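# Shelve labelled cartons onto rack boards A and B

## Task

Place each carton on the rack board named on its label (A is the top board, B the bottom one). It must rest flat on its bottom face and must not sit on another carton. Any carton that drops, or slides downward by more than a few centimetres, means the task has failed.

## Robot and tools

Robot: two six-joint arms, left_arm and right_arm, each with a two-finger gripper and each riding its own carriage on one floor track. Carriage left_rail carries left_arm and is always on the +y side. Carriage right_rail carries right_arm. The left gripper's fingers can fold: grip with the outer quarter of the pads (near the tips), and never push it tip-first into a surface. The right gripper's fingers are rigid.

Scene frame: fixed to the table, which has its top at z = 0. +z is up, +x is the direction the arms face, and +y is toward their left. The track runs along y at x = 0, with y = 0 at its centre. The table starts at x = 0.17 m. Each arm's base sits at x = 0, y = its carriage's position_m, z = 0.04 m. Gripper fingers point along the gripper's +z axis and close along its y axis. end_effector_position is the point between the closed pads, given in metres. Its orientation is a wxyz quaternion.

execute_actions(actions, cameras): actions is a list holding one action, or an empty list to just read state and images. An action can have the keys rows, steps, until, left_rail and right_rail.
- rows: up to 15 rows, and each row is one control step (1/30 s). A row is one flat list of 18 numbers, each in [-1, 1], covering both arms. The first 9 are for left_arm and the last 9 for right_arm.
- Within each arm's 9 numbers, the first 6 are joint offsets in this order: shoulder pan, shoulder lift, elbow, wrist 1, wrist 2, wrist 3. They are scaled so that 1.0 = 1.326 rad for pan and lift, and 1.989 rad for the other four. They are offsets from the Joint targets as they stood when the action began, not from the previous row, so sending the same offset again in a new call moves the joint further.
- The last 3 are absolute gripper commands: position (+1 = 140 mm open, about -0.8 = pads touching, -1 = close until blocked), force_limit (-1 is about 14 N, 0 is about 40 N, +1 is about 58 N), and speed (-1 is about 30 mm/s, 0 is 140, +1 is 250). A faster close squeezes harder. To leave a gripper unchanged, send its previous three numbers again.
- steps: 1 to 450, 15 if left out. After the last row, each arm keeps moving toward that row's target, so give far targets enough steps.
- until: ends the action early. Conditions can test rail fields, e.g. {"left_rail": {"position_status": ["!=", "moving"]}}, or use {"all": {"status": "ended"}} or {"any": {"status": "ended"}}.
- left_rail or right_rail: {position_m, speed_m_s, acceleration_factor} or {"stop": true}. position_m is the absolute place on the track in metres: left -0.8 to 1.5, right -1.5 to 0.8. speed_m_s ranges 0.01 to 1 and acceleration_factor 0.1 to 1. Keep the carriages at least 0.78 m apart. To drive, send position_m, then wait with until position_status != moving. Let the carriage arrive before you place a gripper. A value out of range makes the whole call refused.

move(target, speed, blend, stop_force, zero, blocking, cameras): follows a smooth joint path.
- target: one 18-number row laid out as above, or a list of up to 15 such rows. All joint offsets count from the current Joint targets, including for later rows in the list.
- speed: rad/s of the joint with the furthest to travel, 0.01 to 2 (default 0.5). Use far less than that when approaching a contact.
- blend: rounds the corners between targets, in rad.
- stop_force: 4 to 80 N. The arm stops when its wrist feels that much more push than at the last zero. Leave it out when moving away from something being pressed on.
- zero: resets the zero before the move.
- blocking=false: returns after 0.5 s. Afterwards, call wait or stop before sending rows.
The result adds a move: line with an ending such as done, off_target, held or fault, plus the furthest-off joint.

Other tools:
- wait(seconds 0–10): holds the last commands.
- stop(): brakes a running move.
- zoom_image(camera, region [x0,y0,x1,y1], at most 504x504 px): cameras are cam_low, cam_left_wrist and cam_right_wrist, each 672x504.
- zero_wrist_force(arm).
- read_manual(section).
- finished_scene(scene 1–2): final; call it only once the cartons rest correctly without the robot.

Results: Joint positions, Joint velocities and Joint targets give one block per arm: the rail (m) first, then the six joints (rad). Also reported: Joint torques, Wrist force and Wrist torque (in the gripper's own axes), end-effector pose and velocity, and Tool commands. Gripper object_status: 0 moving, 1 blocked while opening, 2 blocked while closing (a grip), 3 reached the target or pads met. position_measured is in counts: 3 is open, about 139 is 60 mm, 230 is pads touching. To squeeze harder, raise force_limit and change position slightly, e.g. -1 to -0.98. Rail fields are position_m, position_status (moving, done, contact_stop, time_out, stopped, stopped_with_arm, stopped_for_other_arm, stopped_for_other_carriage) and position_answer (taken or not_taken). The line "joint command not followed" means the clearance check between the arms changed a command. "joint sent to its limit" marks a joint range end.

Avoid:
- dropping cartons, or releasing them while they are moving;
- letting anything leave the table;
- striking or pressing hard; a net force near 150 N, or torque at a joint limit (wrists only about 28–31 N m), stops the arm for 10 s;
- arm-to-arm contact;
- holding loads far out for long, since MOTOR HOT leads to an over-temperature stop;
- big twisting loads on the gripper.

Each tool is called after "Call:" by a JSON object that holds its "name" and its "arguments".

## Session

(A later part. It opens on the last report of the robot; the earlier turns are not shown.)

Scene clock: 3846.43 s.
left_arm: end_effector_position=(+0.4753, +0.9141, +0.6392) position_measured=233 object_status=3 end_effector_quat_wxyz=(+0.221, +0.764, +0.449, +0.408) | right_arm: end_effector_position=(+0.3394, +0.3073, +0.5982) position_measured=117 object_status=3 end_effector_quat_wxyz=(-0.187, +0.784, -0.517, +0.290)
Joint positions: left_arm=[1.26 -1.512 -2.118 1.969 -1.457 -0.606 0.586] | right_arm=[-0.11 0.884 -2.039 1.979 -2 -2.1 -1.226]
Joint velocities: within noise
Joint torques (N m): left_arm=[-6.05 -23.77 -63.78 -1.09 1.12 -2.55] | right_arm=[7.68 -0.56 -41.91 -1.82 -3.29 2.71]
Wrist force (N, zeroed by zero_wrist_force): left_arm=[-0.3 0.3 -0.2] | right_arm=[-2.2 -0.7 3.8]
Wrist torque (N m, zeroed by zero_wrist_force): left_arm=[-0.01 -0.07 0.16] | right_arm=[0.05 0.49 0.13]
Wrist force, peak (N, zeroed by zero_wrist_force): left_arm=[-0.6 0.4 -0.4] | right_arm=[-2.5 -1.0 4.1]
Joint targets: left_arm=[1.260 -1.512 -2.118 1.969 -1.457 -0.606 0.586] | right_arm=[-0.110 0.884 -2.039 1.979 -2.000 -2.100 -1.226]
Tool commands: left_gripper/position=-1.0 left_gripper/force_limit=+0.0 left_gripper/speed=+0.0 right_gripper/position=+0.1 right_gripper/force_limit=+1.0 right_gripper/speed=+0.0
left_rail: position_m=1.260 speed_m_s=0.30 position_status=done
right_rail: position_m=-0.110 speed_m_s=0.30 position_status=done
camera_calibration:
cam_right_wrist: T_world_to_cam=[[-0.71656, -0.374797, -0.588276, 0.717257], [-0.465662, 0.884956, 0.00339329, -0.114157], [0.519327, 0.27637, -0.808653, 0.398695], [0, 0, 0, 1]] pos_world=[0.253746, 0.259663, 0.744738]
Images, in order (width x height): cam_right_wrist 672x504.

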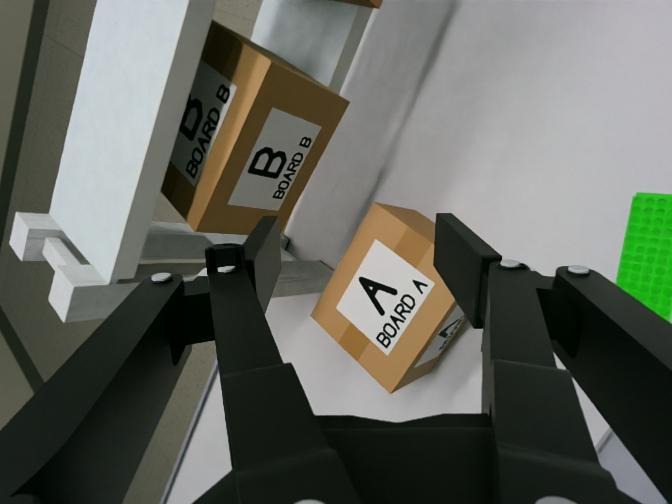

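Call:
{"name": "execute_actions", "arguments": {"actions": [{"right_rail":{"position_m":-0.30},"steps":100,"until":{"all":{"status":"ended"}}}], "cameras": []}}

Call:
{"name": "move", "arguments": {"target": [[0,0.25,0,-0.4,0,0,-1,0,0,0,0.25,0,-0.4,0,0,0.1,1,0],[0,0.32085,0.13096,-0.60649,0,0,-1,0,0,0,0.32742,0.12319,-0.59941,0,0,0.1,1,0],[-0.0169,0.52024,0.20006,-0.76553,0.0053,-0.01791,-1,0,0,-0.069,0.59305,0.13919,-0.78179,0.03791,-0.02986,0.1,1,0]], "speed": 0.4, "blend": 0.01}}

Scene clock: 3888.20 s.
left_arm: end_effector_position=(+0.4753, +0.9141, +0.6392) position_measured=233 object_status=3 end_effector_quat_wxyz=(+0.221, +0.764, +0.449, +0.408) | right_arm: end_effector_position=(+0.3394, +0.1174, +0.5982) position_measured=117 object_status=3 end_effector_quat_wxyz=(-0.187, +0.784, -0.517, +0.290)
Joint positions: left_arm=[1.26 -1.512 -2.118 1.969 -1.457 -0.606 0.586] | right_arm=[-0.3 0.884 -2.039 1.979 -2 -2.1 -1.226]
Joint velocities: within noise
Joint torques (N m): left_arm=[-4.33 -23.97 -64.09 -2.08 -0.62 -2.25] | right_arm=[6.28 -20.69 -40.61 -2.69 -2.87 2.37]
Wrist force (N, zeroed by zero_wrist_force): left_arm=[-0.6 0.4 0.1] | right_arm=[-2.1 -0.6 3.7]
Wrist torque (N m, zeroed by zero_wrist_force): left_arm=[0.02 0.00 0.16] | right_arm=[0.08 0.47 0.13]
Wrist force, peak (N, zeroed by zero_wrist_force): left_arm=[-0.5 0.5 0.5] | right_arm=[-2.9 -1.3 3.5]
Joint targets: left_arm=[1.260 -1.512 -2.118 1.969 -1.457 -0.606 0.586] | right_arm=[-0.300 0.884 -2.039 1.979 -2.000 -2.100 -1.226]
Tool commands: left_gripper/position=-1.0 left_gripper/force_limit=+0.0 left_gripper/speed=+0.0 right_gripper/position=+0.1 right_gripper/force_limit=+1.0 right_gripper/speed=+0.0
left_rail: position_m=1.260 speed_m_s=0.30 position_status=done
right_rail: position_m=-0.300 speed_m_s=0.30 position_status=done
No camera images: "cameras" was empty.

Scene clock: 3892.73 s.
left_arm: end_effector_position=(+0.4783, +0.6587, +0.2501) position_measured=233 object_status=3 end_effector_quat_wxyz=(+0.397, +0.687, +0.527, +0.305) | right_arm: end_effector_position=(+0.5579, +0.3013, +0.2500) position_measured=117 object_status=3 end_effector_quat_wxyz=(-0.396, +0.687, -0.527, +0.304)
Joint positions: left_arm=[1.26 -1.534 -1.428 2.367 -2.979 -0.595 0.55] | right_arm=[-0.3 0.792 -1.253 2.256 -3.554 -2.024 -1.285]
Joint velocities: within noise
Joint torques (N m): left_arm=[-13.82 -26.1 -21.6 -8.71 5.9 -2.69] | right_arm=[-15.55 -50.12 -18.94 -9.87 2.86 -2.29]
Wrist force (N, zeroed by zero_wrist_force): left_arm=[-0.2 0.3 -0.2] | right_arm=[-2.2 -0.8 4.6]
Wrist torque (N m, zeroed by zero_wrist_force): left_arm=[0.06 0.02 -0.01] | right_arm=[-0.15 0.51 0.02]
Wrist force, peak (N, zeroed by zero_wrist_force): left_arm=[-0.8 2.3 -0.8] | right_arm=[-2.0 1.1 6.4]
Joint targets: left_arm=[1.260 -1.534 -1.428 2.367 -2.979 -0.595 0.550] | right_arm=[-0.300 0.792 -1.253 2.256 -3.554 -2.024 -1.286]
left_rail: position_m=1.260 speed_m_s=0.30 position_status=done
right_rail: position_m=-0.300 speed_m_s=0.30 position_status=done
move: done
camera_calibration:
cam_left_wrist: T_world_to_cam=[[0.467162, -0.126898, 0.875018, -0.349706], [-0.529713, -0.832549, 0.162068, 0.757441], [0.707929, -0.539221, -0.456155, 0.31344], [0, 0, 0, 1]] pos_world=[0.342702, 0.755243, 0.32622]
cam_right_wrist: T_world_to_cam=[[-0.499637, -0.110929, -0.859103, 0.533932], [-0.492963, 0.851919, 0.176696, -0.0240211], [0.712285, 0.51179, -0.480334, -0.255411], [0, 0, 0, 1]] pos_world=[0.436856, 0.21041, 0.340264]

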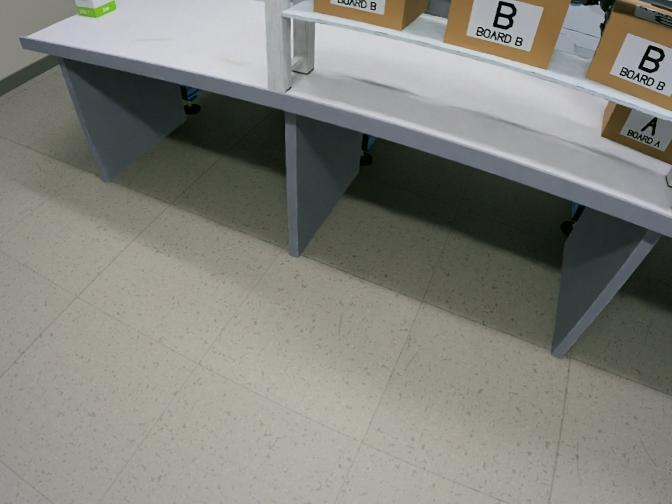

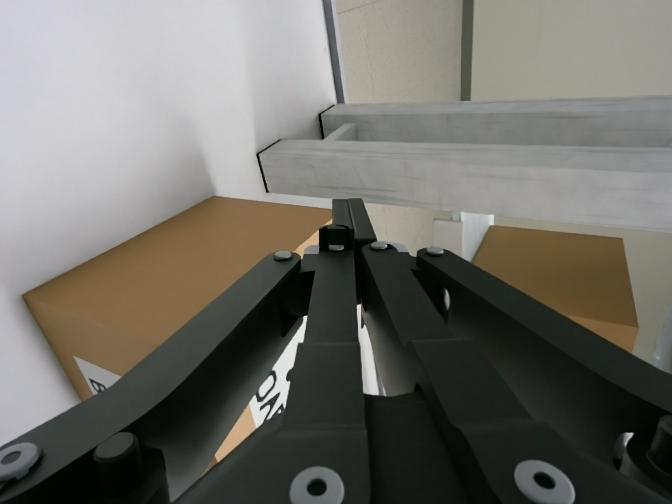

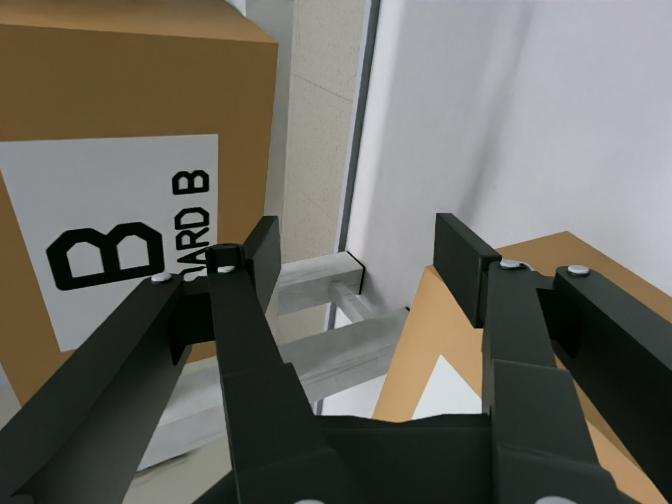

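Call:
{"name": "move", "arguments": {"target": [[0,0.13029,0.01816,-0.10502,0,0,-1,0,0,0,0.13,0.006,-0.09,0,0,0.1,1,0],[0,0.27677,0.02167,-0.20618,0,0,-1,0,0,0,0.2483,0.00502,-0.17056,0,0,0.1,1,0]], "speed": 0.2, "blend": 0.01}}

Call:
{"name": "zero_wrist_force", "arguments": {"arm": "left_arm"}}

Call:
{"name": "zero_wrist_force", "arguments": {"arm": "right_arm"}}

Call:
{"name": "execute_actions", "arguments": {"actions": [{"left_rail":{"position_m":1.228,"speed_m_s":0.03,"acceleration_factor":0.1},"right_rail":{"position_m":-0.268,"speed_m_s":0.03,"acceleration_factor":0.1},"steps":100,"until":{"all":{"status":"ended"}}}]}}

Scene clock: 3906.33 s.
left_arm: end_effector_position=(+0.4783, +0.6588, +0.0820) position_measured=233 object_status=3 end_effector_quat_wxyz=(+0.397, +0.687, +0.527, +0.305) | right_arm: end_effector_position=(+0.5580, +0.3013, +0.0820) position_measured=117 object_status=3 end_effector_quat_wxyz=(-0.396, +0.687, -0.527, +0.304)
Joint positions: left_arm=[1.26 -1.534 -1.061 2.41 -3.389 -0.595 0.55] | right_arm=[-0.3 0.792 -0.924 2.266 -3.894 -2.024 -1.286]
Joint velocities: within noise
Joint torques (N m): left_arm=[-14.19 -38.24 -4.31 -8.77 5.14 -3.04] | right_arm=[-12.89 -62.76 -21.27 -10.76 2.5 -2.26]
Wrist force (N, zeroed by zero_wrist_force): left_arm=[-0.4 0.4 -0.2] | right_arm=[-2.6 -0.7 4.3]
Wrist torque (N m, zeroed by zero_wrist_force): left_arm=[0.08 0.09 0.00] | right_arm=[-0.15 0.58 0.00]
Wrist force, peak (N, zeroed by zero_wrist_force): left_arm=[0.0 1.0 -0.8] | right_arm=[-2.6 -1.1 4.8]
Joint targets: left_arm=[1.260 -1.534 -1.061 2.410 -3.389 -0.595 0.550] | right_arm=[-0.300 0.792 -0.924 2.266 -3.894 -2.024 -1.286]
left_rail: position_m=1.260 speed_m_s=0.30 position_status=done
right_rail: position_m=-0.300 speed_m_s=0.30 position_status=done
move: done
camera_calibration:
cam_left_wrist: T_world_to_cam=[[0.467165, -0.126944, 0.87501, -0.202613], [-0.529716, -0.832555, 0.162028, 0.784735], [0.707925, -0.5392, -0.456185, 0.236814], [0, 0, 0, 1]] pos_world=[0.342693, 0.755305, 0.15817]
cam_right_wrist: T_world_to_cam=[[-0.499655, -0.110943, -0.859091, 0.389674], [-0.492952, 0.851927, 0.176688, 0.00566951], [0.712281, 0.511773, -0.480359, -0.336115], [0, 0, 0, 1]] pos_world=[0.436905, 0.210416, 0.172307]

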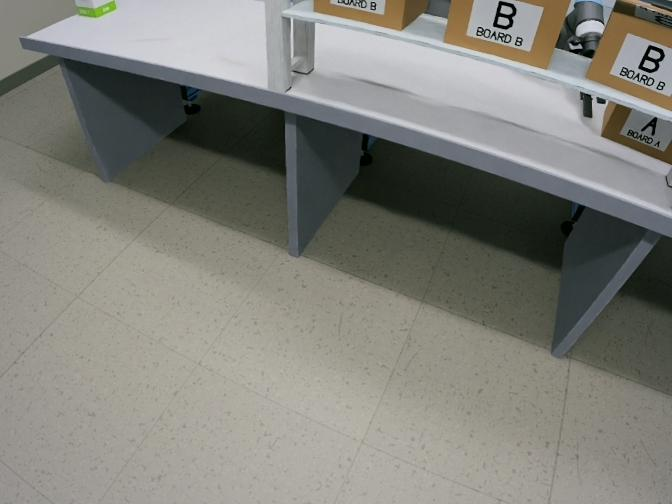

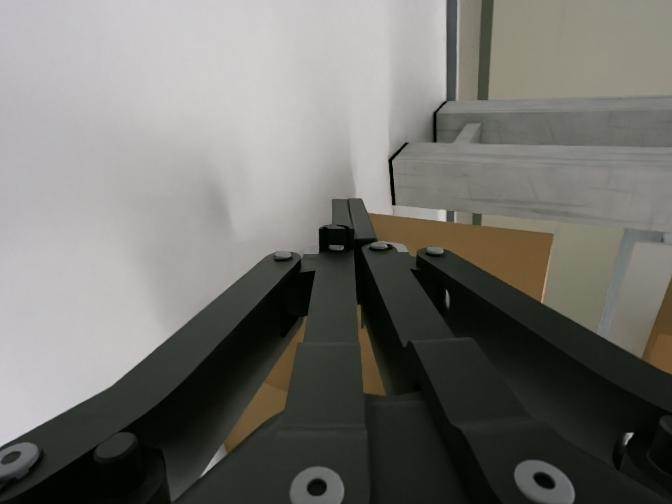

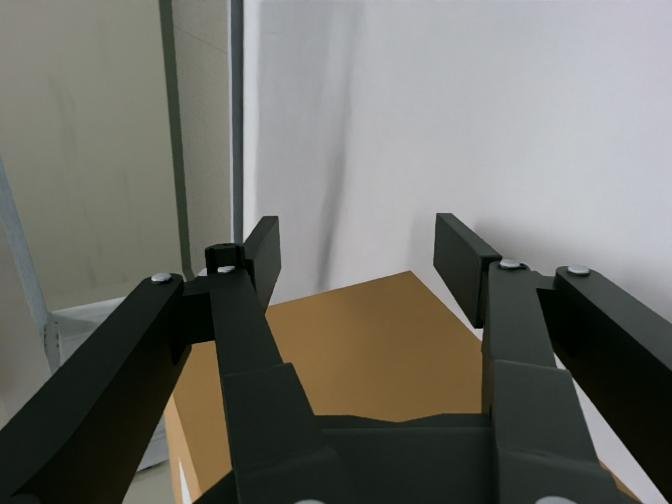

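Wrist force sensor zeroed.

Wrist force sensor zeroed.

Scene clock: 3908.07 s.
left_arm: end_effector_position=(+0.4783, +0.6269, +0.0819) position_measured=233 object_status=3 end_effector_quat_wxyz=(+0.397, +0.687, +0.527, +0.305) | right_arm: end_effector_position=(+0.5580, +0.3332, +0.0819) position_measured=117 object_status=3 end_effector_quat_wxyz=(-0.396, +0.687, -0.527, +0.304)
Joint positions: left_arm=[1.228 -1.534 -1.061 2.41 -3.389 -0.595 0.55] | right_arm=[-0.268 0.792 -0.924 2.266 -3.894 -2.024 -1.286]
Joint velocities: within noise
Joint torques (N m): left_arm=[-14.64 -43.77 -15.63 -8.01 4.53 -2.73] | right_arm=[-11.15 -67.62 -15.98 -9.48 2.33 -2.41]
Wrist force (N, zeroed by zero_wrist_force): left_arm=[0.1 0.0 0.4] | right_arm=[4.6 2.2 0.9]
Wrist torque (N m, zeroed by zero_wrist_force): left_arm=[0.00 -0.02 0.00] | right_arm=[-0.11 0.07 0.16]
Wrist force, peak (N, zeroed by zero_wrist_force): left_arm=[0.7 0.2 0.1] | right_arm=[4.9 2.6 1.5]
Joint targets: left_arm=[1.228 -1.534 -1.061 2.410 -3.389 -0.595 0.550] | right_arm=[-0.268 0.792 -0.924 2.266 -3.894 -2.024 -1.286]
Tool commands: left_gripper/position=-1.0 left_gripper/force_limit=+0.0 left_gripper/speed=+0.0 right_gripper/position=+0.1 right_gripper/force_limit=+1.0 right_gripper/speed=+0.0
left_rail: position_m=1.228 speed_m_s=0.03 position_status=done
right_rail: position_m=-0.268 speed_m_s=0.03 position_status=done
camera_calibration:
cam_left_wrist: T_world_to_cam=[[0.467166, -0.126983, 0.875003, -0.206546], [-0.529715, -0.832563, 0.161992, 0.758168], [0.707925, -0.53918, -0.45621, 0.219533], [0, 0, 0, 1]] pos_world=[0.342692, 0.723362, 0.158065]
cam_right_wrist: T_world_to_cam=[[-0.499674, -0.110958, -0.859078, 0.393134], [-0.492942, 0.851934, 0.176679, -0.0215355], [0.712274, 0.511758, -0.480385, -0.3525], [0, 0, 0, 1]] pos_world=[0.4369, 0.242363, 0.172202]

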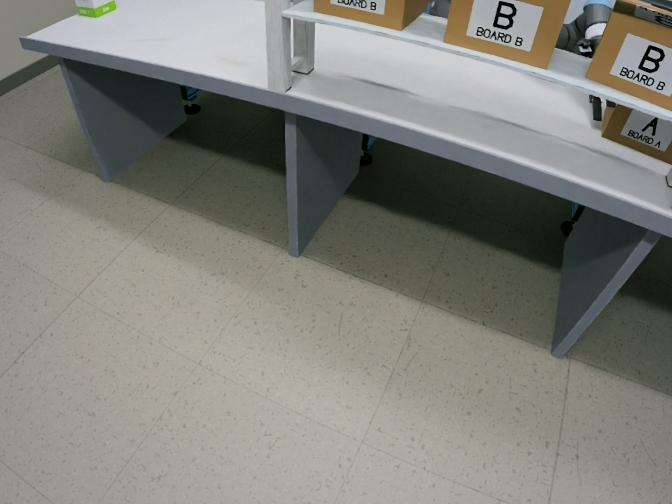

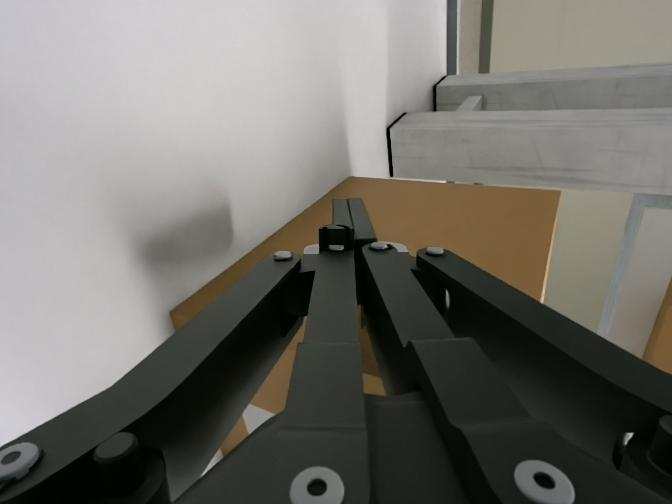

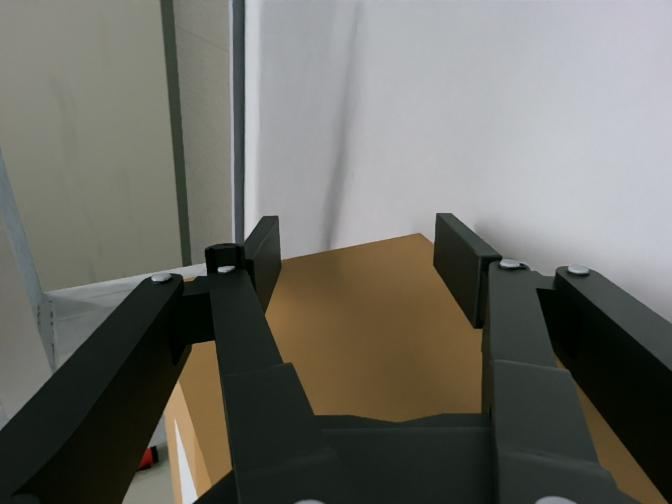

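Call:
{"name": "execute_actions", "arguments": {"actions": [{"left_rail":{"position_m":1.221,"speed_m_s":0.02},"right_rail":{"position_m":-0.260,"speed_m_s":0.02},"steps":100,"until":{"all":{"status":"ended"}}}]}}

Call:
{"name": "execute_actions", "arguments": {"actions": [{"left_rail":{"position_m":1.218,"speed_m_s":0.02},"right_rail":{"position_m":-0.257,"speed_m_s":0.02},"steps":100,"until":{"all":{"status":"ended"}}}]}}

Scene clock: 3916.53 s.
left_arm: end_effector_position=(+0.4783, +0.6199, +0.0819) position_measured=233 object_status=3 end_effector_quat_wxyz=(+0.397, +0.687, +0.527, +0.305) | right_arm: end_effector_position=(+0.5579, +0.3412, +0.0819) position_measured=117 object_status=3 end_effector_quat_wxyz=(-0.396, +0.687, -0.527, +0.304)
Joint positions: left_arm=[1.221 -1.534 -1.061 2.41 -3.389 -0.595 0.55] | right_arm=[-0.26 0.792 -0.924 2.266 -3.894 -2.024 -1.286]
Joint velocities: within noise
Joint torques (N m): left_arm=[-10.43 -44.31 -27 -6.89 3.29 -2.38] | right_arm=[1.51 -83.82 -12.9 -7.35 2.31 -2.15]
Wrist force (N, zeroed by zero_wrist_force): left_arm=[14.5 -4.6 -10.6] | right_arm=[14.8 3.9 2.2]
Wrist torque (N m, zeroed by zero_wrist_force): left_arm=[-0.02 0.36 -0.02] | right_arm=[-0.14 0.26 0.55]
Wrist force, peak (N, zeroed by zero_wrist_force): left_arm=[14.5 -4.6 -10.6] | right_arm=[14.6 4.3 2.9]
Joint targets: left_arm=[1.221 -1.534 -1.061 2.410 -3.389 -0.595 0.550] | right_arm=[-0.260 0.792 -0.924 2.266 -3.894 -2.024 -1.286]
Tool commands: left_gripper/position=-1.0 left_gripper/force_limit=+0.0 left_gripper/speed=+0.0 right_gripper/position=+0.1 right_gripper/force_limit=+1.0 right_gripper/speed=+0.0
left_rail: position_m=1.221 speed_m_s=0.02 position_status=done
right_rail: position_m=-0.260 speed_m_s=0.02 position_status=done
camera_calibration:
cam_left_wrist: T_world_to_cam=[[0.467156, -0.126961, 0.875012, -0.207455], [-0.529712, -0.832562, 0.162004, 0.75234], [0.707934, -0.539186, -0.456189, 0.21576], [0, 0, 0, 1]] pos_world=[0.342693, 0.716366, 0.158071]
cam_right_wrist: T_world_to_cam=[[-0.499688, -0.110972, -0.859068, 0.394019], [-0.49294, 0.851937, 0.176674, -0.0283331], [0.712266, 0.51175, -0.480405, -0.356559], [0, 0, 0, 1]] pos_world=[0.436885, 0.250332, 0.172202]

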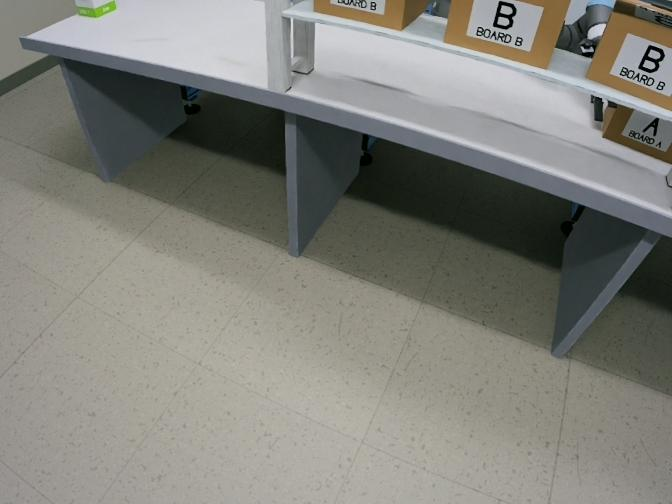

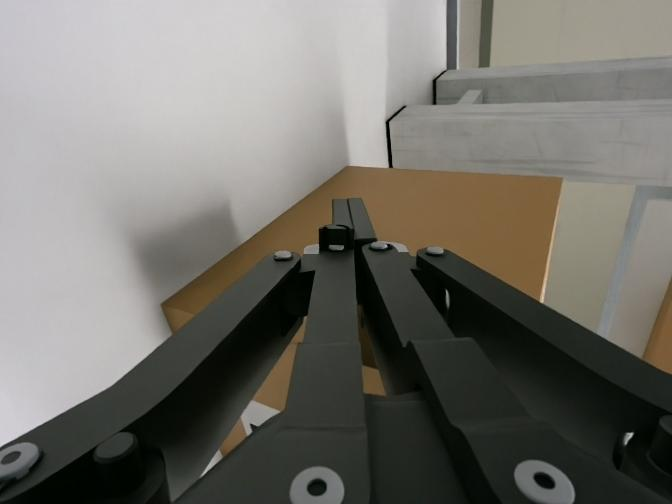

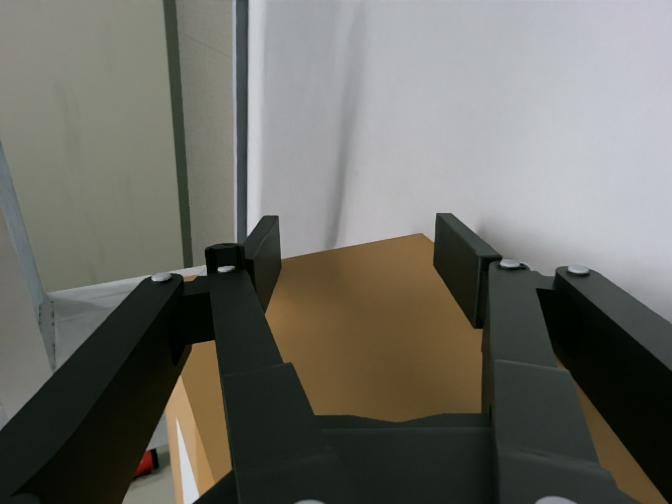

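Scene clock: 3917.20 s.
left_arm: end_effector_position=(+0.4783, +0.6170, +0.0819) position_measured=233 object_status=3 end_effector_quat_wxyz=(+0.397, +0.687, +0.527, +0.305) | right_arm: end_effector_position=(+0.5580, +0.3440, +0.0819) position_measured=117 object_status=3 end_effector_quat_wxyz=(-0.396, +0.687, -0.527, +0.304)
Joint positions: left_arm=[1.218 -1.534 -1.061 2.41 -3.389 -0.595 0.55] | right_arm=[-0.257 0.792 -0.924 2.266 -3.894 -2.024 -1.286]
Joint velocities: within noise
Joint torques (N m): left_arm=[-11.54 -55.23 -58.25 -6.09 -1.74 -2.8] | right_arm=[37.24 -82.29 -21.08 -6.97 14.02 -2.09]
Wrist force (N, zeroed by zero_wrist_force): left_arm=[46.7 -20.0 -29.8] | right_arm=[53.7 -0.9 8.2]
Wrist torque (N m, zeroed by zero_wrist_force): left_arm=[0.37 1.32 0.06] | right_arm=[-0.33 1.25 2.23]
Wrist force, peak (N, zeroed by zero_wrist_force): left_arm=[46.7 -20.0 -29.8] | right_arm=[53.7 -0.9 8.2]
Joint targets: left_arm=[1.218 -1.534 -1.061 2.410 -3.389 -0.595 0.550] | right_arm=[-0.257 0.792 -0.924 2.266 -3.894 -2.024 -1.286]
Tool commands: left_gripper/position=-1.0 left_gripper/force_limit=+0.0 left_gripper/speed=+0.0 right_gripper/position=+0.1 right_gripper/force_limit=+1.0 right_gripper/speed=+0.0
left_rail: position_m=1.218 speed_m_s=0.02 position_status=done
right_rail: position_m=-0.257 speed_m_s=0.02 position_status=done
camera_calibration:
cam_left_wrist: T_world_to_cam=[[0.467135, -0.127175, 0.874992, -0.207602], [-0.529702, -0.832613, 0.161778, 0.750031], [0.707956, -0.539057, -0.456307, 0.214108], [0, 0, 0, 1]] pos_world=[0.342691, 0.7135, 0.15801]
cam_right_wrist: T_world_to_cam=[[-0.499658, -0.110899, -0.859095, 0.394355], [-0.49269, 0.852106, 0.176556, -0.0309025], [0.71246, 0.511485, -0.4804, -0.358101], [0, 0, 0, 1]] pos_world=[0.43695, 0.253229, 0.172213]

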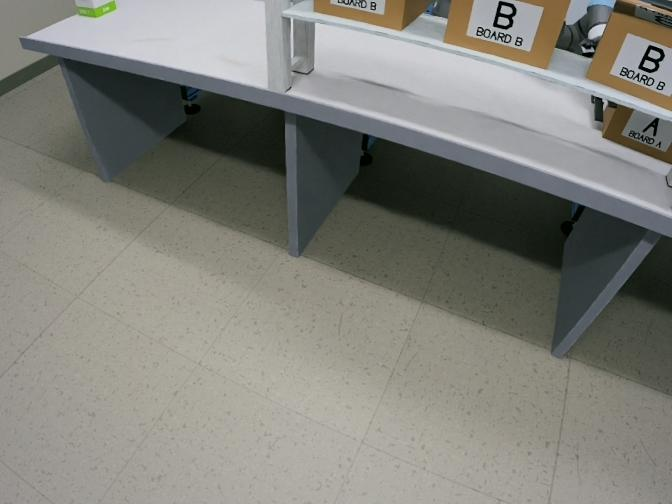

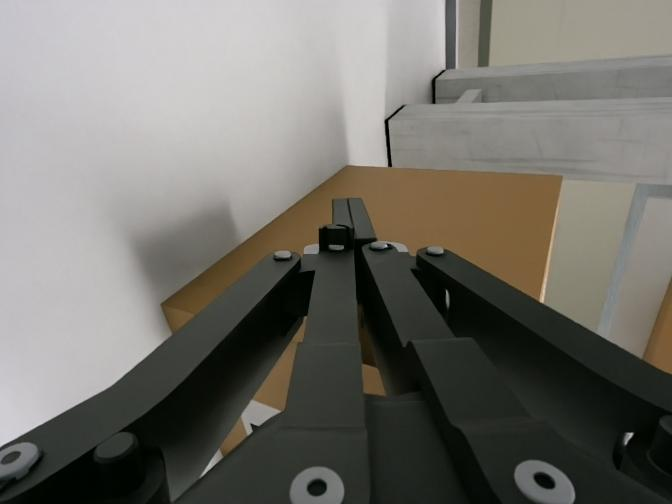

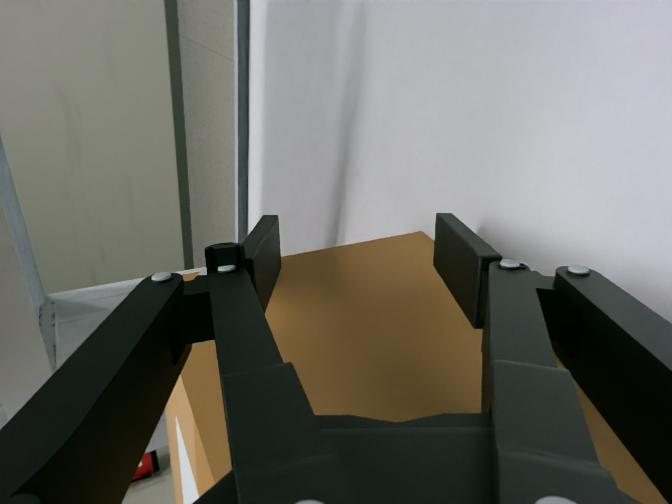

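Call:
{"name": "execute_actions", "arguments": {"actions": [{"left_rail":{"position_m":1.235,"speed_m_s":0.03},"right_rail":{"position_m":-0.274,"speed_m_s":0.03},"steps":100,"until":{"all":{"status":"ended"}}}], "cameras": []}}

Call:
{"name": "move", "arguments": {"target": [0.01689,0.00797,-0.00573,-0.01415,-0.00519,0.01768,-1,0,0,0.06922,-0.01402,0.03014,-0.00676,-0.03796,0.02972,0.1,1,0], "speed": 0.15}}

Scene clock: 3931.23 s.
left_arm: end_effector_position=(+0.4783, +0.6338, +0.0820) position_measured=233 object_status=3 end_effector_quat_wxyz=(+0.397, +0.687, +0.527, +0.305) | right_arm: end_effector_position=(+0.5579, +0.3273, +0.0819) position_measured=117 object_status=3 end_effector_quat_wxyz=(-0.396, +0.687, -0.527, +0.304)
Joint positions: left_arm=[1.235 -1.534 -1.061 2.41 -3.389 -0.595 0.55] | right_arm=[-0.274 0.792 -0.924 2.266 -3.894 -2.024 -1.286]
Joint velocities: within noise
Joint torques (N m): left_arm=[-8.72 -61.44 -4.41 -6.52 4.34 -2.29] | right_arm=[-15.08 -85.61 -6.56 -5.1 -3.99 -2.06]
Wrist force (N, zeroed by zero_wrist_force): left_arm=[0.2 0.2 0.1] | right_arm=[-0.9 -1.5 -1.6]
Wrist torque (N m, zeroed by zero_wrist_force): left_arm=[0.03 -0.05 0.00] | right_arm=[-0.34 0.20 0.00]
Wrist force, peak (N, zeroed by zero_wrist_force): left_arm=[48.9 -20.8 -32.3] | right_arm=[56.8 -0.9 8.1]
Joint targets: left_arm=[1.235 -1.534 -1.061 2.410 -3.389 -0.595 0.550] | right_arm=[-0.274 0.792 -0.924 2.266 -3.894 -2.024 -1.286]
Tool commands: left_gripper/position=-1.0 left_gripper/force_limit=+0.0 left_gripper/speed=+0.0 right_gripper/position=+0.1 right_gripper/force_limit=+1.0 right_gripper/speed=+0.0
left_rail: position_m=1.235 speed_m_s=0.03 position_status=done
right_rail: position_m=-0.274 speed_m_s=0.03 position_status=done
No camera images: "cameras" was empty.

Scene clock: 3932.33 s.
left_arm: end_effector_position=(+0.4903, +0.6338, +0.0820) position_measured=233 object_status=3 end_effector_quat_wxyz=(+0.397, +0.687, +0.527, +0.305) | right_arm: end_effector_position=(+0.4901, +0.3272, +0.0819) position_measured=117 object_status=3 end_effector_quat_wxyz=(-0.396, +0.687, -0.527, +0.304)
Joint positions: left_arm=[1.235 -1.512 -1.05 2.398 -3.417 -0.605 0.585] | right_arm=[-0.274 0.884 -0.942 2.326 -3.907 -2.1 -1.227]
Joint velocities: within noise
Joint torques (N m): left_arm=[14.62 -42.12 -26.02 -8.88 -0.51 3.1] | right_arm=[12.99 -83.17 -3.86 -10.41 -4.12 2.78]
Wrist force (N, zeroed by zero_wrist_force): left_arm=[0.1 0.3 0.0] | right_arm=[-0.9 -1.2 -1.4]
Wrist torque (N m, zeroed by zero_wrist_force): left_arm=[0.07 -0.03 0.00] | right_arm=[-0.28 0.18 -0.03]
Wrist force, peak (N, zeroed by zero_wrist_force): left_arm=[0.6 0.1 0.0] | right_arm=[-1.2 -0.8 -2.6]
Joint targets: left_arm=[1.235 -1.512 -1.050 2.398 -3.418 -0.605 0.585] | right_arm=[-0.274 0.884 -0.942 2.326 -3.907 -2.100 -1.226]
left_rail: position_m=1.235 speed_m_s=0.03 position_status=done
right_rail: position_m=-0.274 speed_m_s=0.03 position_status=done
move: done
camera_calibration:
cam_left_wrist: T_world_to_cam=[[0.467073, -0.127003, 0.875051, -0.211217], [-0.529725, -0.832572, 0.161912, 0.770334], [0.707979, -0.539161, -0.456148, 0.21479], [0, 0, 0, 1]] pos_world=[0.354651, 0.73034, 0.158075]
cam_right_wrist: T_world_to_cam=[[-0.499676, -0.110967, -0.859075, 0.358583], [-0.492979, 0.85191, 0.176697, -0.0498675], [0.712247, 0.511797, -0.480383, -0.3011], [0, 0, 0, 1]] pos_world=[0.369049, 0.236376, 0.172217]

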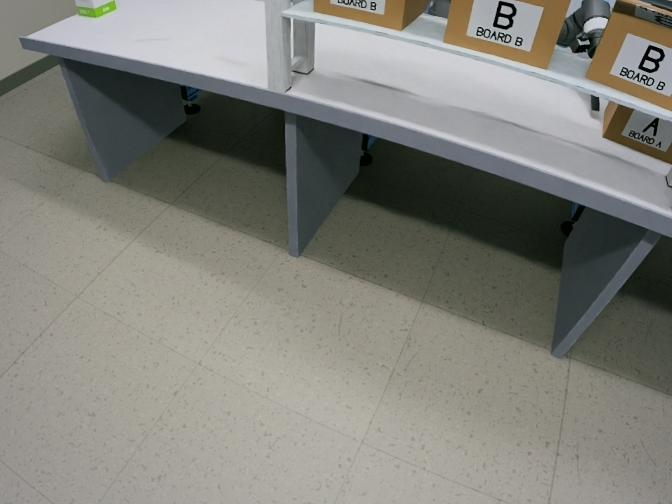

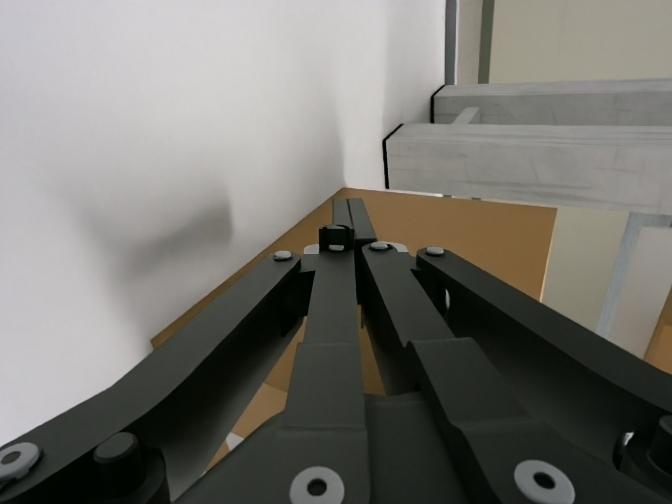

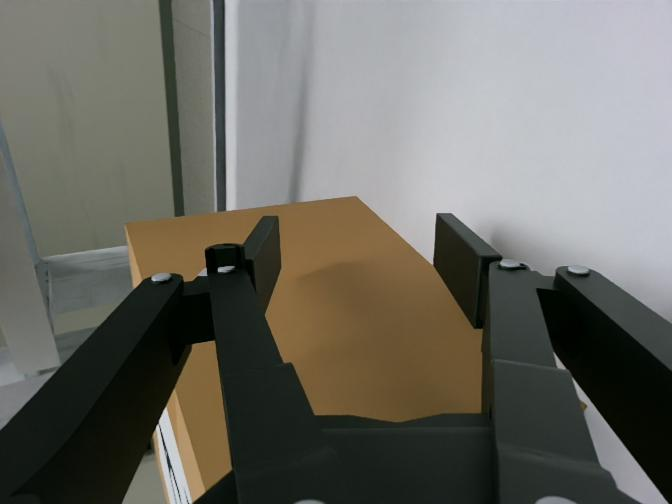

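Call:
{"name": "execute_actions", "arguments": {"actions": [{"left_rail":{"position_m":1.218,"speed_m_s":0.02},"right_rail":{"position_m":-0.257,"speed_m_s":0.02},"steps":150,"until":{"all":{"status":"ended"}}}]}}

Scene clock: 3937.87 s.
left_arm: end_effector_position=(+0.4903, +0.6169, +0.0819) position_measured=233 object_status=3 end_effector_quat_wxyz=(+0.397, +0.687, +0.527, +0.305) | right_arm: end_effector_position=(+0.4900, +0.3441, +0.0819) position_measured=117 object_status=3 end_effector_quat_wxyz=(-0.396, +0.687, -0.527, +0.304)
Joint positions: left_arm=[1.218 -1.512 -1.05 2.398 -3.418 -0.605 0.585] | right_arm=[-0.257 0.884 -0.942 2.326 -3.907 -2.1 -1.226]
Joint velocities: within noise
Joint torques (N m): left_arm=[-2.8 -47.77 -22.4 -6.71 -0.05 2.58] | right_arm=[11.6 -79.27 -16.4 -7.73 2.47 1.45]
Wrist force (N, zeroed by zero_wrist_force): left_arm=[21.7 -5.1 -8.1] | right_arm=[18.6 6.8 -1.5]
Wrist torque (N m, zeroed by zero_wrist_force): left_arm=[0.15 0.69 -0.04] | right_arm=[-0.40 0.65 0.71]
Wrist force, peak (N, zeroed by zero_wrist_force): left_arm=[21.7 -4.6 -8.9] | right_arm=[18.6 6.8 -1.5]
Joint targets: left_arm=[1.218 -1.512 -1.050 2.398 -3.418 -0.605 0.585] | right_arm=[-0.257 0.884 -0.942 2.326 -3.907 -2.100 -1.226]
Tool commands: left_gripper/position=-1.0 left_gripper/force_limit=+0.0 left_gripper/speed=+0.0 right_gripper/position=+0.1 right_gripper/force_limit=+1.0 right_gripper/speed=+0.0
left_rail: position_m=1.218 speed_m_s=0.02 position_status=done
right_rail: position_m=-0.257 speed_m_s=0.02 position_status=done
camera_calibration:
cam_left_wrist: T_world_to_cam=[[0.467077, -0.126992, 0.87505, -0.213394], [-0.52969, -0.832596, 0.161902, 0.75624], [0.708003, -0.539126, -0.456153, 0.205578], [0, 0, 0, 1]] pos_world=[0.354694, 0.713375, 0.158068]
cam_right_wrist: T_world_to_cam=[[-0.499677, -0.110976, -0.859073, 0.36039], [-0.492928, 0.851948, 0.176654, -0.0643839], [0.712282, 0.511731, -0.480402, -0.309661], [0, 0, 0, 1]] pos_world=[0.368908, 0.25331, 0.172213]

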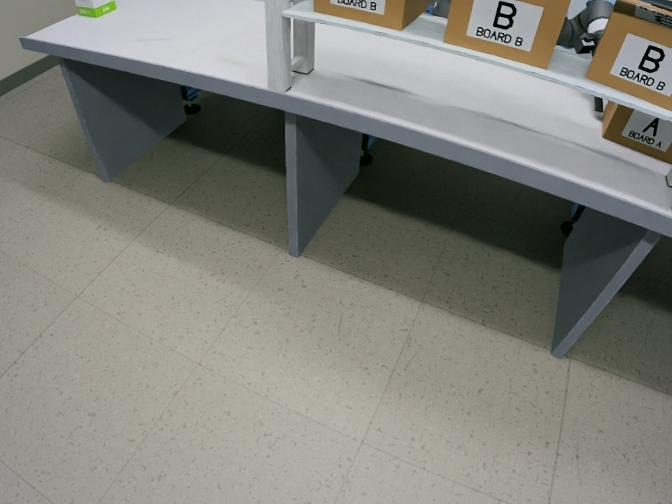

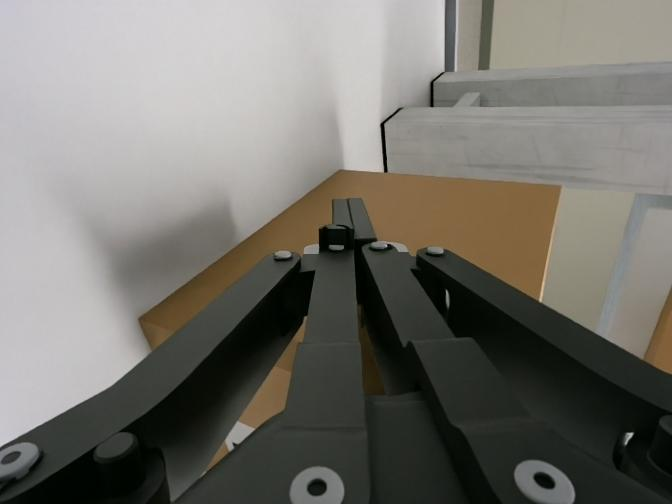

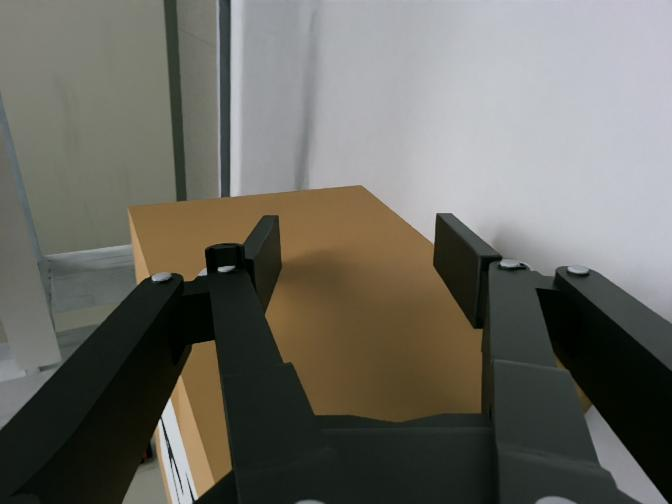

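Call:
{"name": "execute_actions", "arguments": {"actions": [{"left_rail":{"position_m":1.2155,"speed_m_s":0.02},"right_rail":{"position_m":-0.2545,"speed_m_s":0.02},"steps":150,"until":{"all":{"status":"ended"}}}]}}

Scene clock: 3950.90 s.
left_arm: end_effector_position=(+0.4903, +0.6145, +0.0819) position_measured=233 object_status=3 end_effector_quat_wxyz=(+0.396, +0.687, +0.527, +0.305) | right_arm: end_effector_position=(+0.4900, +0.3467, +0.0819) position_measured=117 object_status=3 end_effector_quat_wxyz=(-0.396, +0.687, -0.527, +0.304)
Joint positions: left_arm=[1.216 -1.512 -1.05 2.399 -3.417 -0.605 0.585] | right_arm=[-0.255 0.884 -0.942 2.326 -3.907 -2.1 -1.226]
Joint velocities: within noise
Joint torques (N m): left_arm=[-22.55 -72.07 -57.18 -8.13 -0.21 2.93] | right_arm=[12.73 -75.98 -29.12 -6.42 8.94 -1.06]
Wrist force (N, zeroed by zero_wrist_force): left_arm=[45.2 -19.7 -7.2] | right_arm=[46.7 3.8 -7.9]
Wrist torque (N m, zeroed by zero_wrist_force): left_arm=[0.51 1.59 0.11] | right_arm=[-0.16 1.26 1.91]
Wrist force, peak (N, zeroed by zero_wrist_force): left_arm=[45.2 -20.5 -6.6] | right_arm=[47.1 4.6 -7.2]
Joint targets: left_arm=[1.216 -1.512 -1.050 2.398 -3.418 -0.605 0.585] | right_arm=[-0.255 0.884 -0.942 2.326 -3.907 -2.100 -1.226]
Tool commands: left_gripper/position=-1.0 left_gripper/force_limit=+0.0 left_gripper/speed=+0.0 right_gripper/position=+0.1 right_gripper/force_limit=+1.0 right_gripper/speed=+0.0
left_rail: position_m=1.216 speed_m_s=0.02 position_status=done
right_rail: position_m=-0.255 speed_m_s=0.02 position_status=done
camera_calibration:
cam_left_wrist: T_world_to_cam=[[0.467088, -0.127284, 0.875002, -0.213419], [-0.529721, -0.832624, 0.161653, 0.754328], [0.707972, -0.539013, -0.456334, 0.204251], [0, 0, 0, 1]] pos_world=[0.354665, 0.711001, 0.15801]
cam_right_wrist: T_world_to_cam=[[-0.499672, -0.110967, -0.859077, 0.360684], [-0.492982, 0.851908, 0.176696, -0.0665033], [0.712248, 0.511799, -0.48038, -0.310975], [0, 0, 0, 1]] pos_world=[0.36893, 0.255835, 0.17222]

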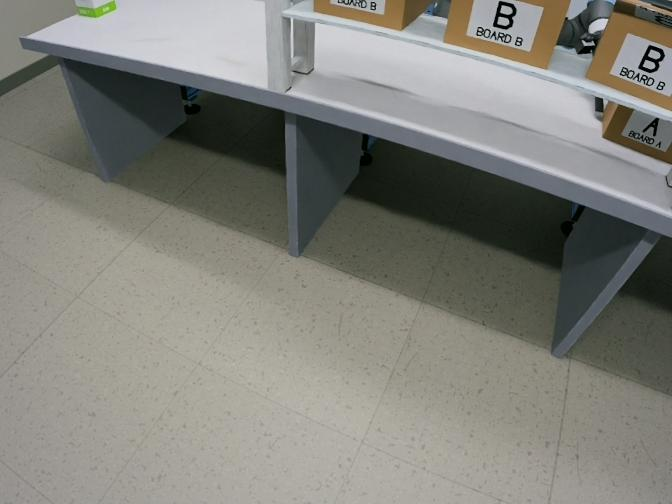

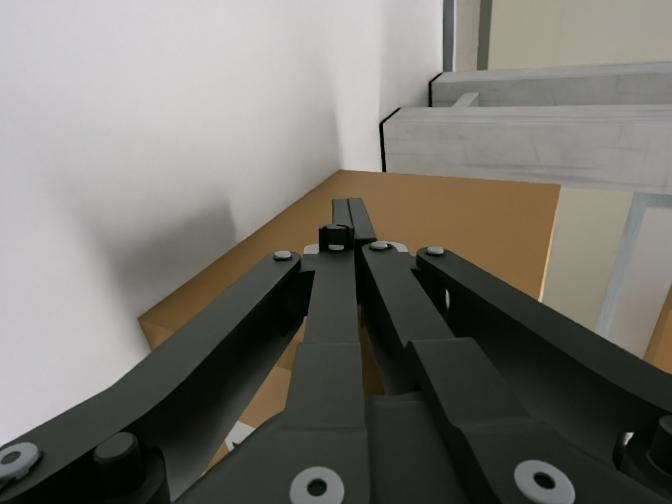

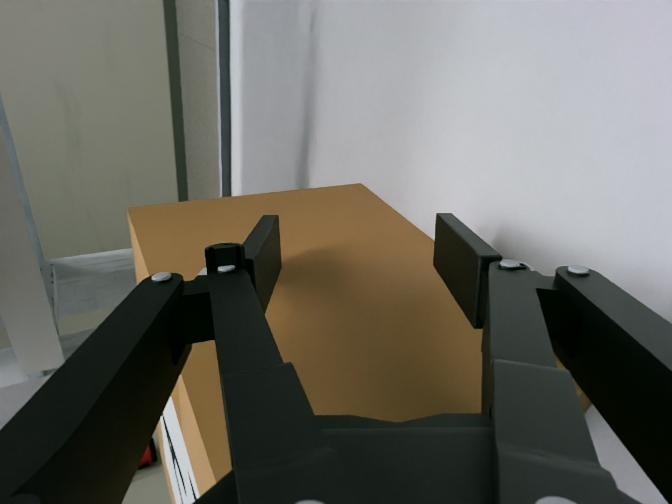

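Call:
{"name": "execute_actions", "arguments": {"actions": [{"left_rail":{"position_m":1.2149,"speed_m_s":0.02},"right_rail":{"position_m":-0.2539,"speed_m_s":0.02},"steps":150,"until":{"all":{"status":"ended"}}}], "cameras": []}}

Call:
{"name": "move", "arguments": {"target": [0,-0.03667,0.00056,0.02389,0,0,-1,0,0,0,-0.03444,0.00218,0.02078,0,0,0.1,1,0], "speed": 0.03}}

Scene clock: 3958.57 s.
left_arm: end_effector_position=(+0.4903, +0.6137, +0.0819) position_measured=233 object_status=3 end_effector_quat_wxyz=(+0.397, +0.687, +0.527, +0.305) | right_arm: end_effector_position=(+0.4900, +0.3474, +0.0819) position_measured=117 object_status=3 end_effector_quat_wxyz=(-0.396, +0.687, -0.527, +0.304)
Joint positions: left_arm=[1.215 -1.512 -1.05 2.398 -3.418 -0.605 0.585] | right_arm=[-0.254 0.884 -0.942 2.326 -3.907 -2.1 -1.226]
Joint velocities: within noise
Joint torques (N m): left_arm=[-22.39 -91.26 -66.74 -18.72 0.01 2.51] | right_arm=[30 -71.92 -27.41 -4.44 8.91 -0.9]
Wrist force (N, zeroed by zero_wrist_force): left_arm=[45.6 -19.4 -5.6] | right_arm=[46.4 3.0 -8.6]
Wrist torque (N m, zeroed by zero_wrist_force): left_arm=[0.56 1.56 0.12] | right_arm=[-0.12 1.20 1.89]
Wrist force, peak (N, zeroed by zero_wrist_force): left_arm=[49.2 -23.3 -6.1] | right_arm=[52.3 2.8 -9.6]
Joint targets: left_arm=[1.215 -1.512 -1.050 2.398 -3.418 -0.605 0.585] | right_arm=[-0.254 0.884 -0.942 2.326 -3.907 -2.100 -1.226]
Tool commands: left_gripper/position=-1.0 left_gripper/force_limit=+0.0 left_gripper/speed=+0.0 right_gripper/position=+0.1 right_gripper/force_limit=+1.0 right_gripper/speed=+0.0
left_rail: position_m=1.215 speed_m_s=0.02 position_status=done
right_rail: position_m=-0.254 speed_m_s=0.02 position_status=done
No camera images: "cameras" was empty.

Scene clock: 3960.50 s.
left_arm: end_effector_position=(+0.4903, +0.6136, +0.1027) position_measured=233 object_status=3 end_effector_quat_wxyz=(+0.397, +0.687, +0.527, +0.305) | right_arm: end_effector_position=(+0.4900, +0.3475, +0.1027) position_measured=117 object_status=3 end_effector_quat_wxyz=(-0.396, +0.687, -0.527, +0.304)
Joint positions: left_arm=[1.215 -1.512 -1.099 2.399 -3.37 -0.605 0.585] | right_arm=[-0.254 0.884 -0.988 2.33 -3.866 -2.1 -1.226]
Joint velocities: within noise
Joint torques (N m): left_arm=[-26.05 -99.91 -49.12 -6.57 0.09 2.55] | right_arm=[39.46 -86 -26.72 -2.35 9.06 -0.91]
Wrist force (N, zeroed by zero_wrist_force): left_arm=[47.6 -20.7 -6.1] | right_arm=[49.0 4.9 -7.9]
Wrist torque (N m, zeroed by zero_wrist_force): left_arm=[0.47 1.75 0.17] | right_arm=[-0.04 1.22 1.96]
Wrist force, peak (N, zeroed by zero_wrist_force): left_arm=[49.9 -20.9 -6.6] | right_arm=[51.0 4.3 -9.3]
Joint targets: left_arm=[1.215 -1.512 -1.099 2.399 -3.370 -0.605 0.585] | right_arm=[-0.254 0.884 -0.988 2.330 -3.866 -2.100 -1.226]
left_rail: position_m=1.215 speed_m_s=0.02 position_status=done
right_rail: position_m=-0.254 speed_m_s=0.02 position_status=done
move: done
camera_calibration:
cam_left_wrist: T_world_to_cam=[[0.467071, -0.127007, 0.875051, -0.231945], [-0.529724, -0.832573, 0.161906, 0.75011], [0.707981, -0.539157, -0.45615, 0.21329], [0, 0, 0, 1]] pos_world=[0.354681, 0.710059, 0.178808]
cam_right_wrist: T_world_to_cam=[[-0.499677, -0.110979, -0.859073, 0.378609], [-0.492989, 0.851905, 0.176692, -0.0707798], [0.71224, 0.511803, -0.480388, -0.301456], [0, 0, 0, 1]] pos_world=[0.368997, 0.256601, 0.192944]

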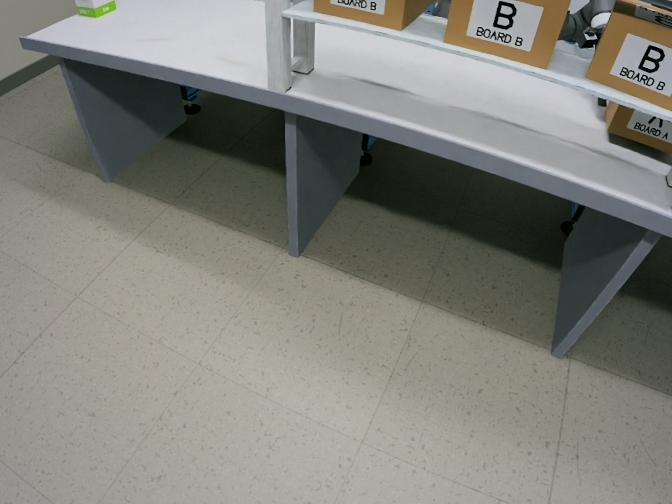

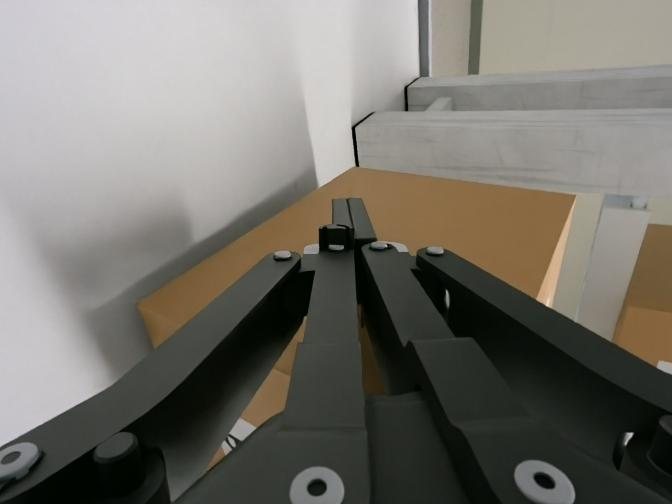

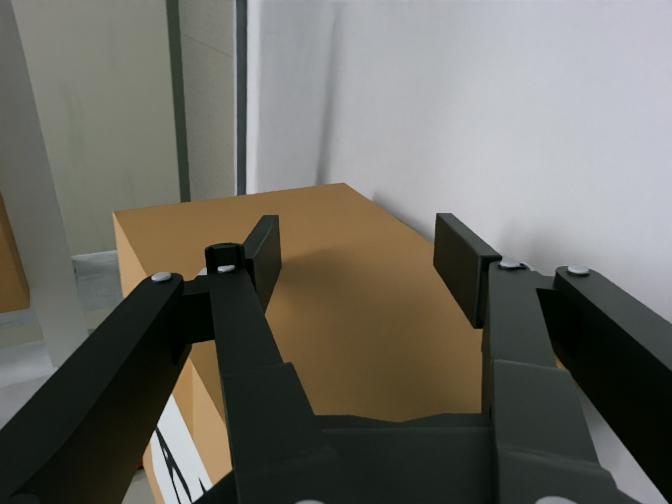

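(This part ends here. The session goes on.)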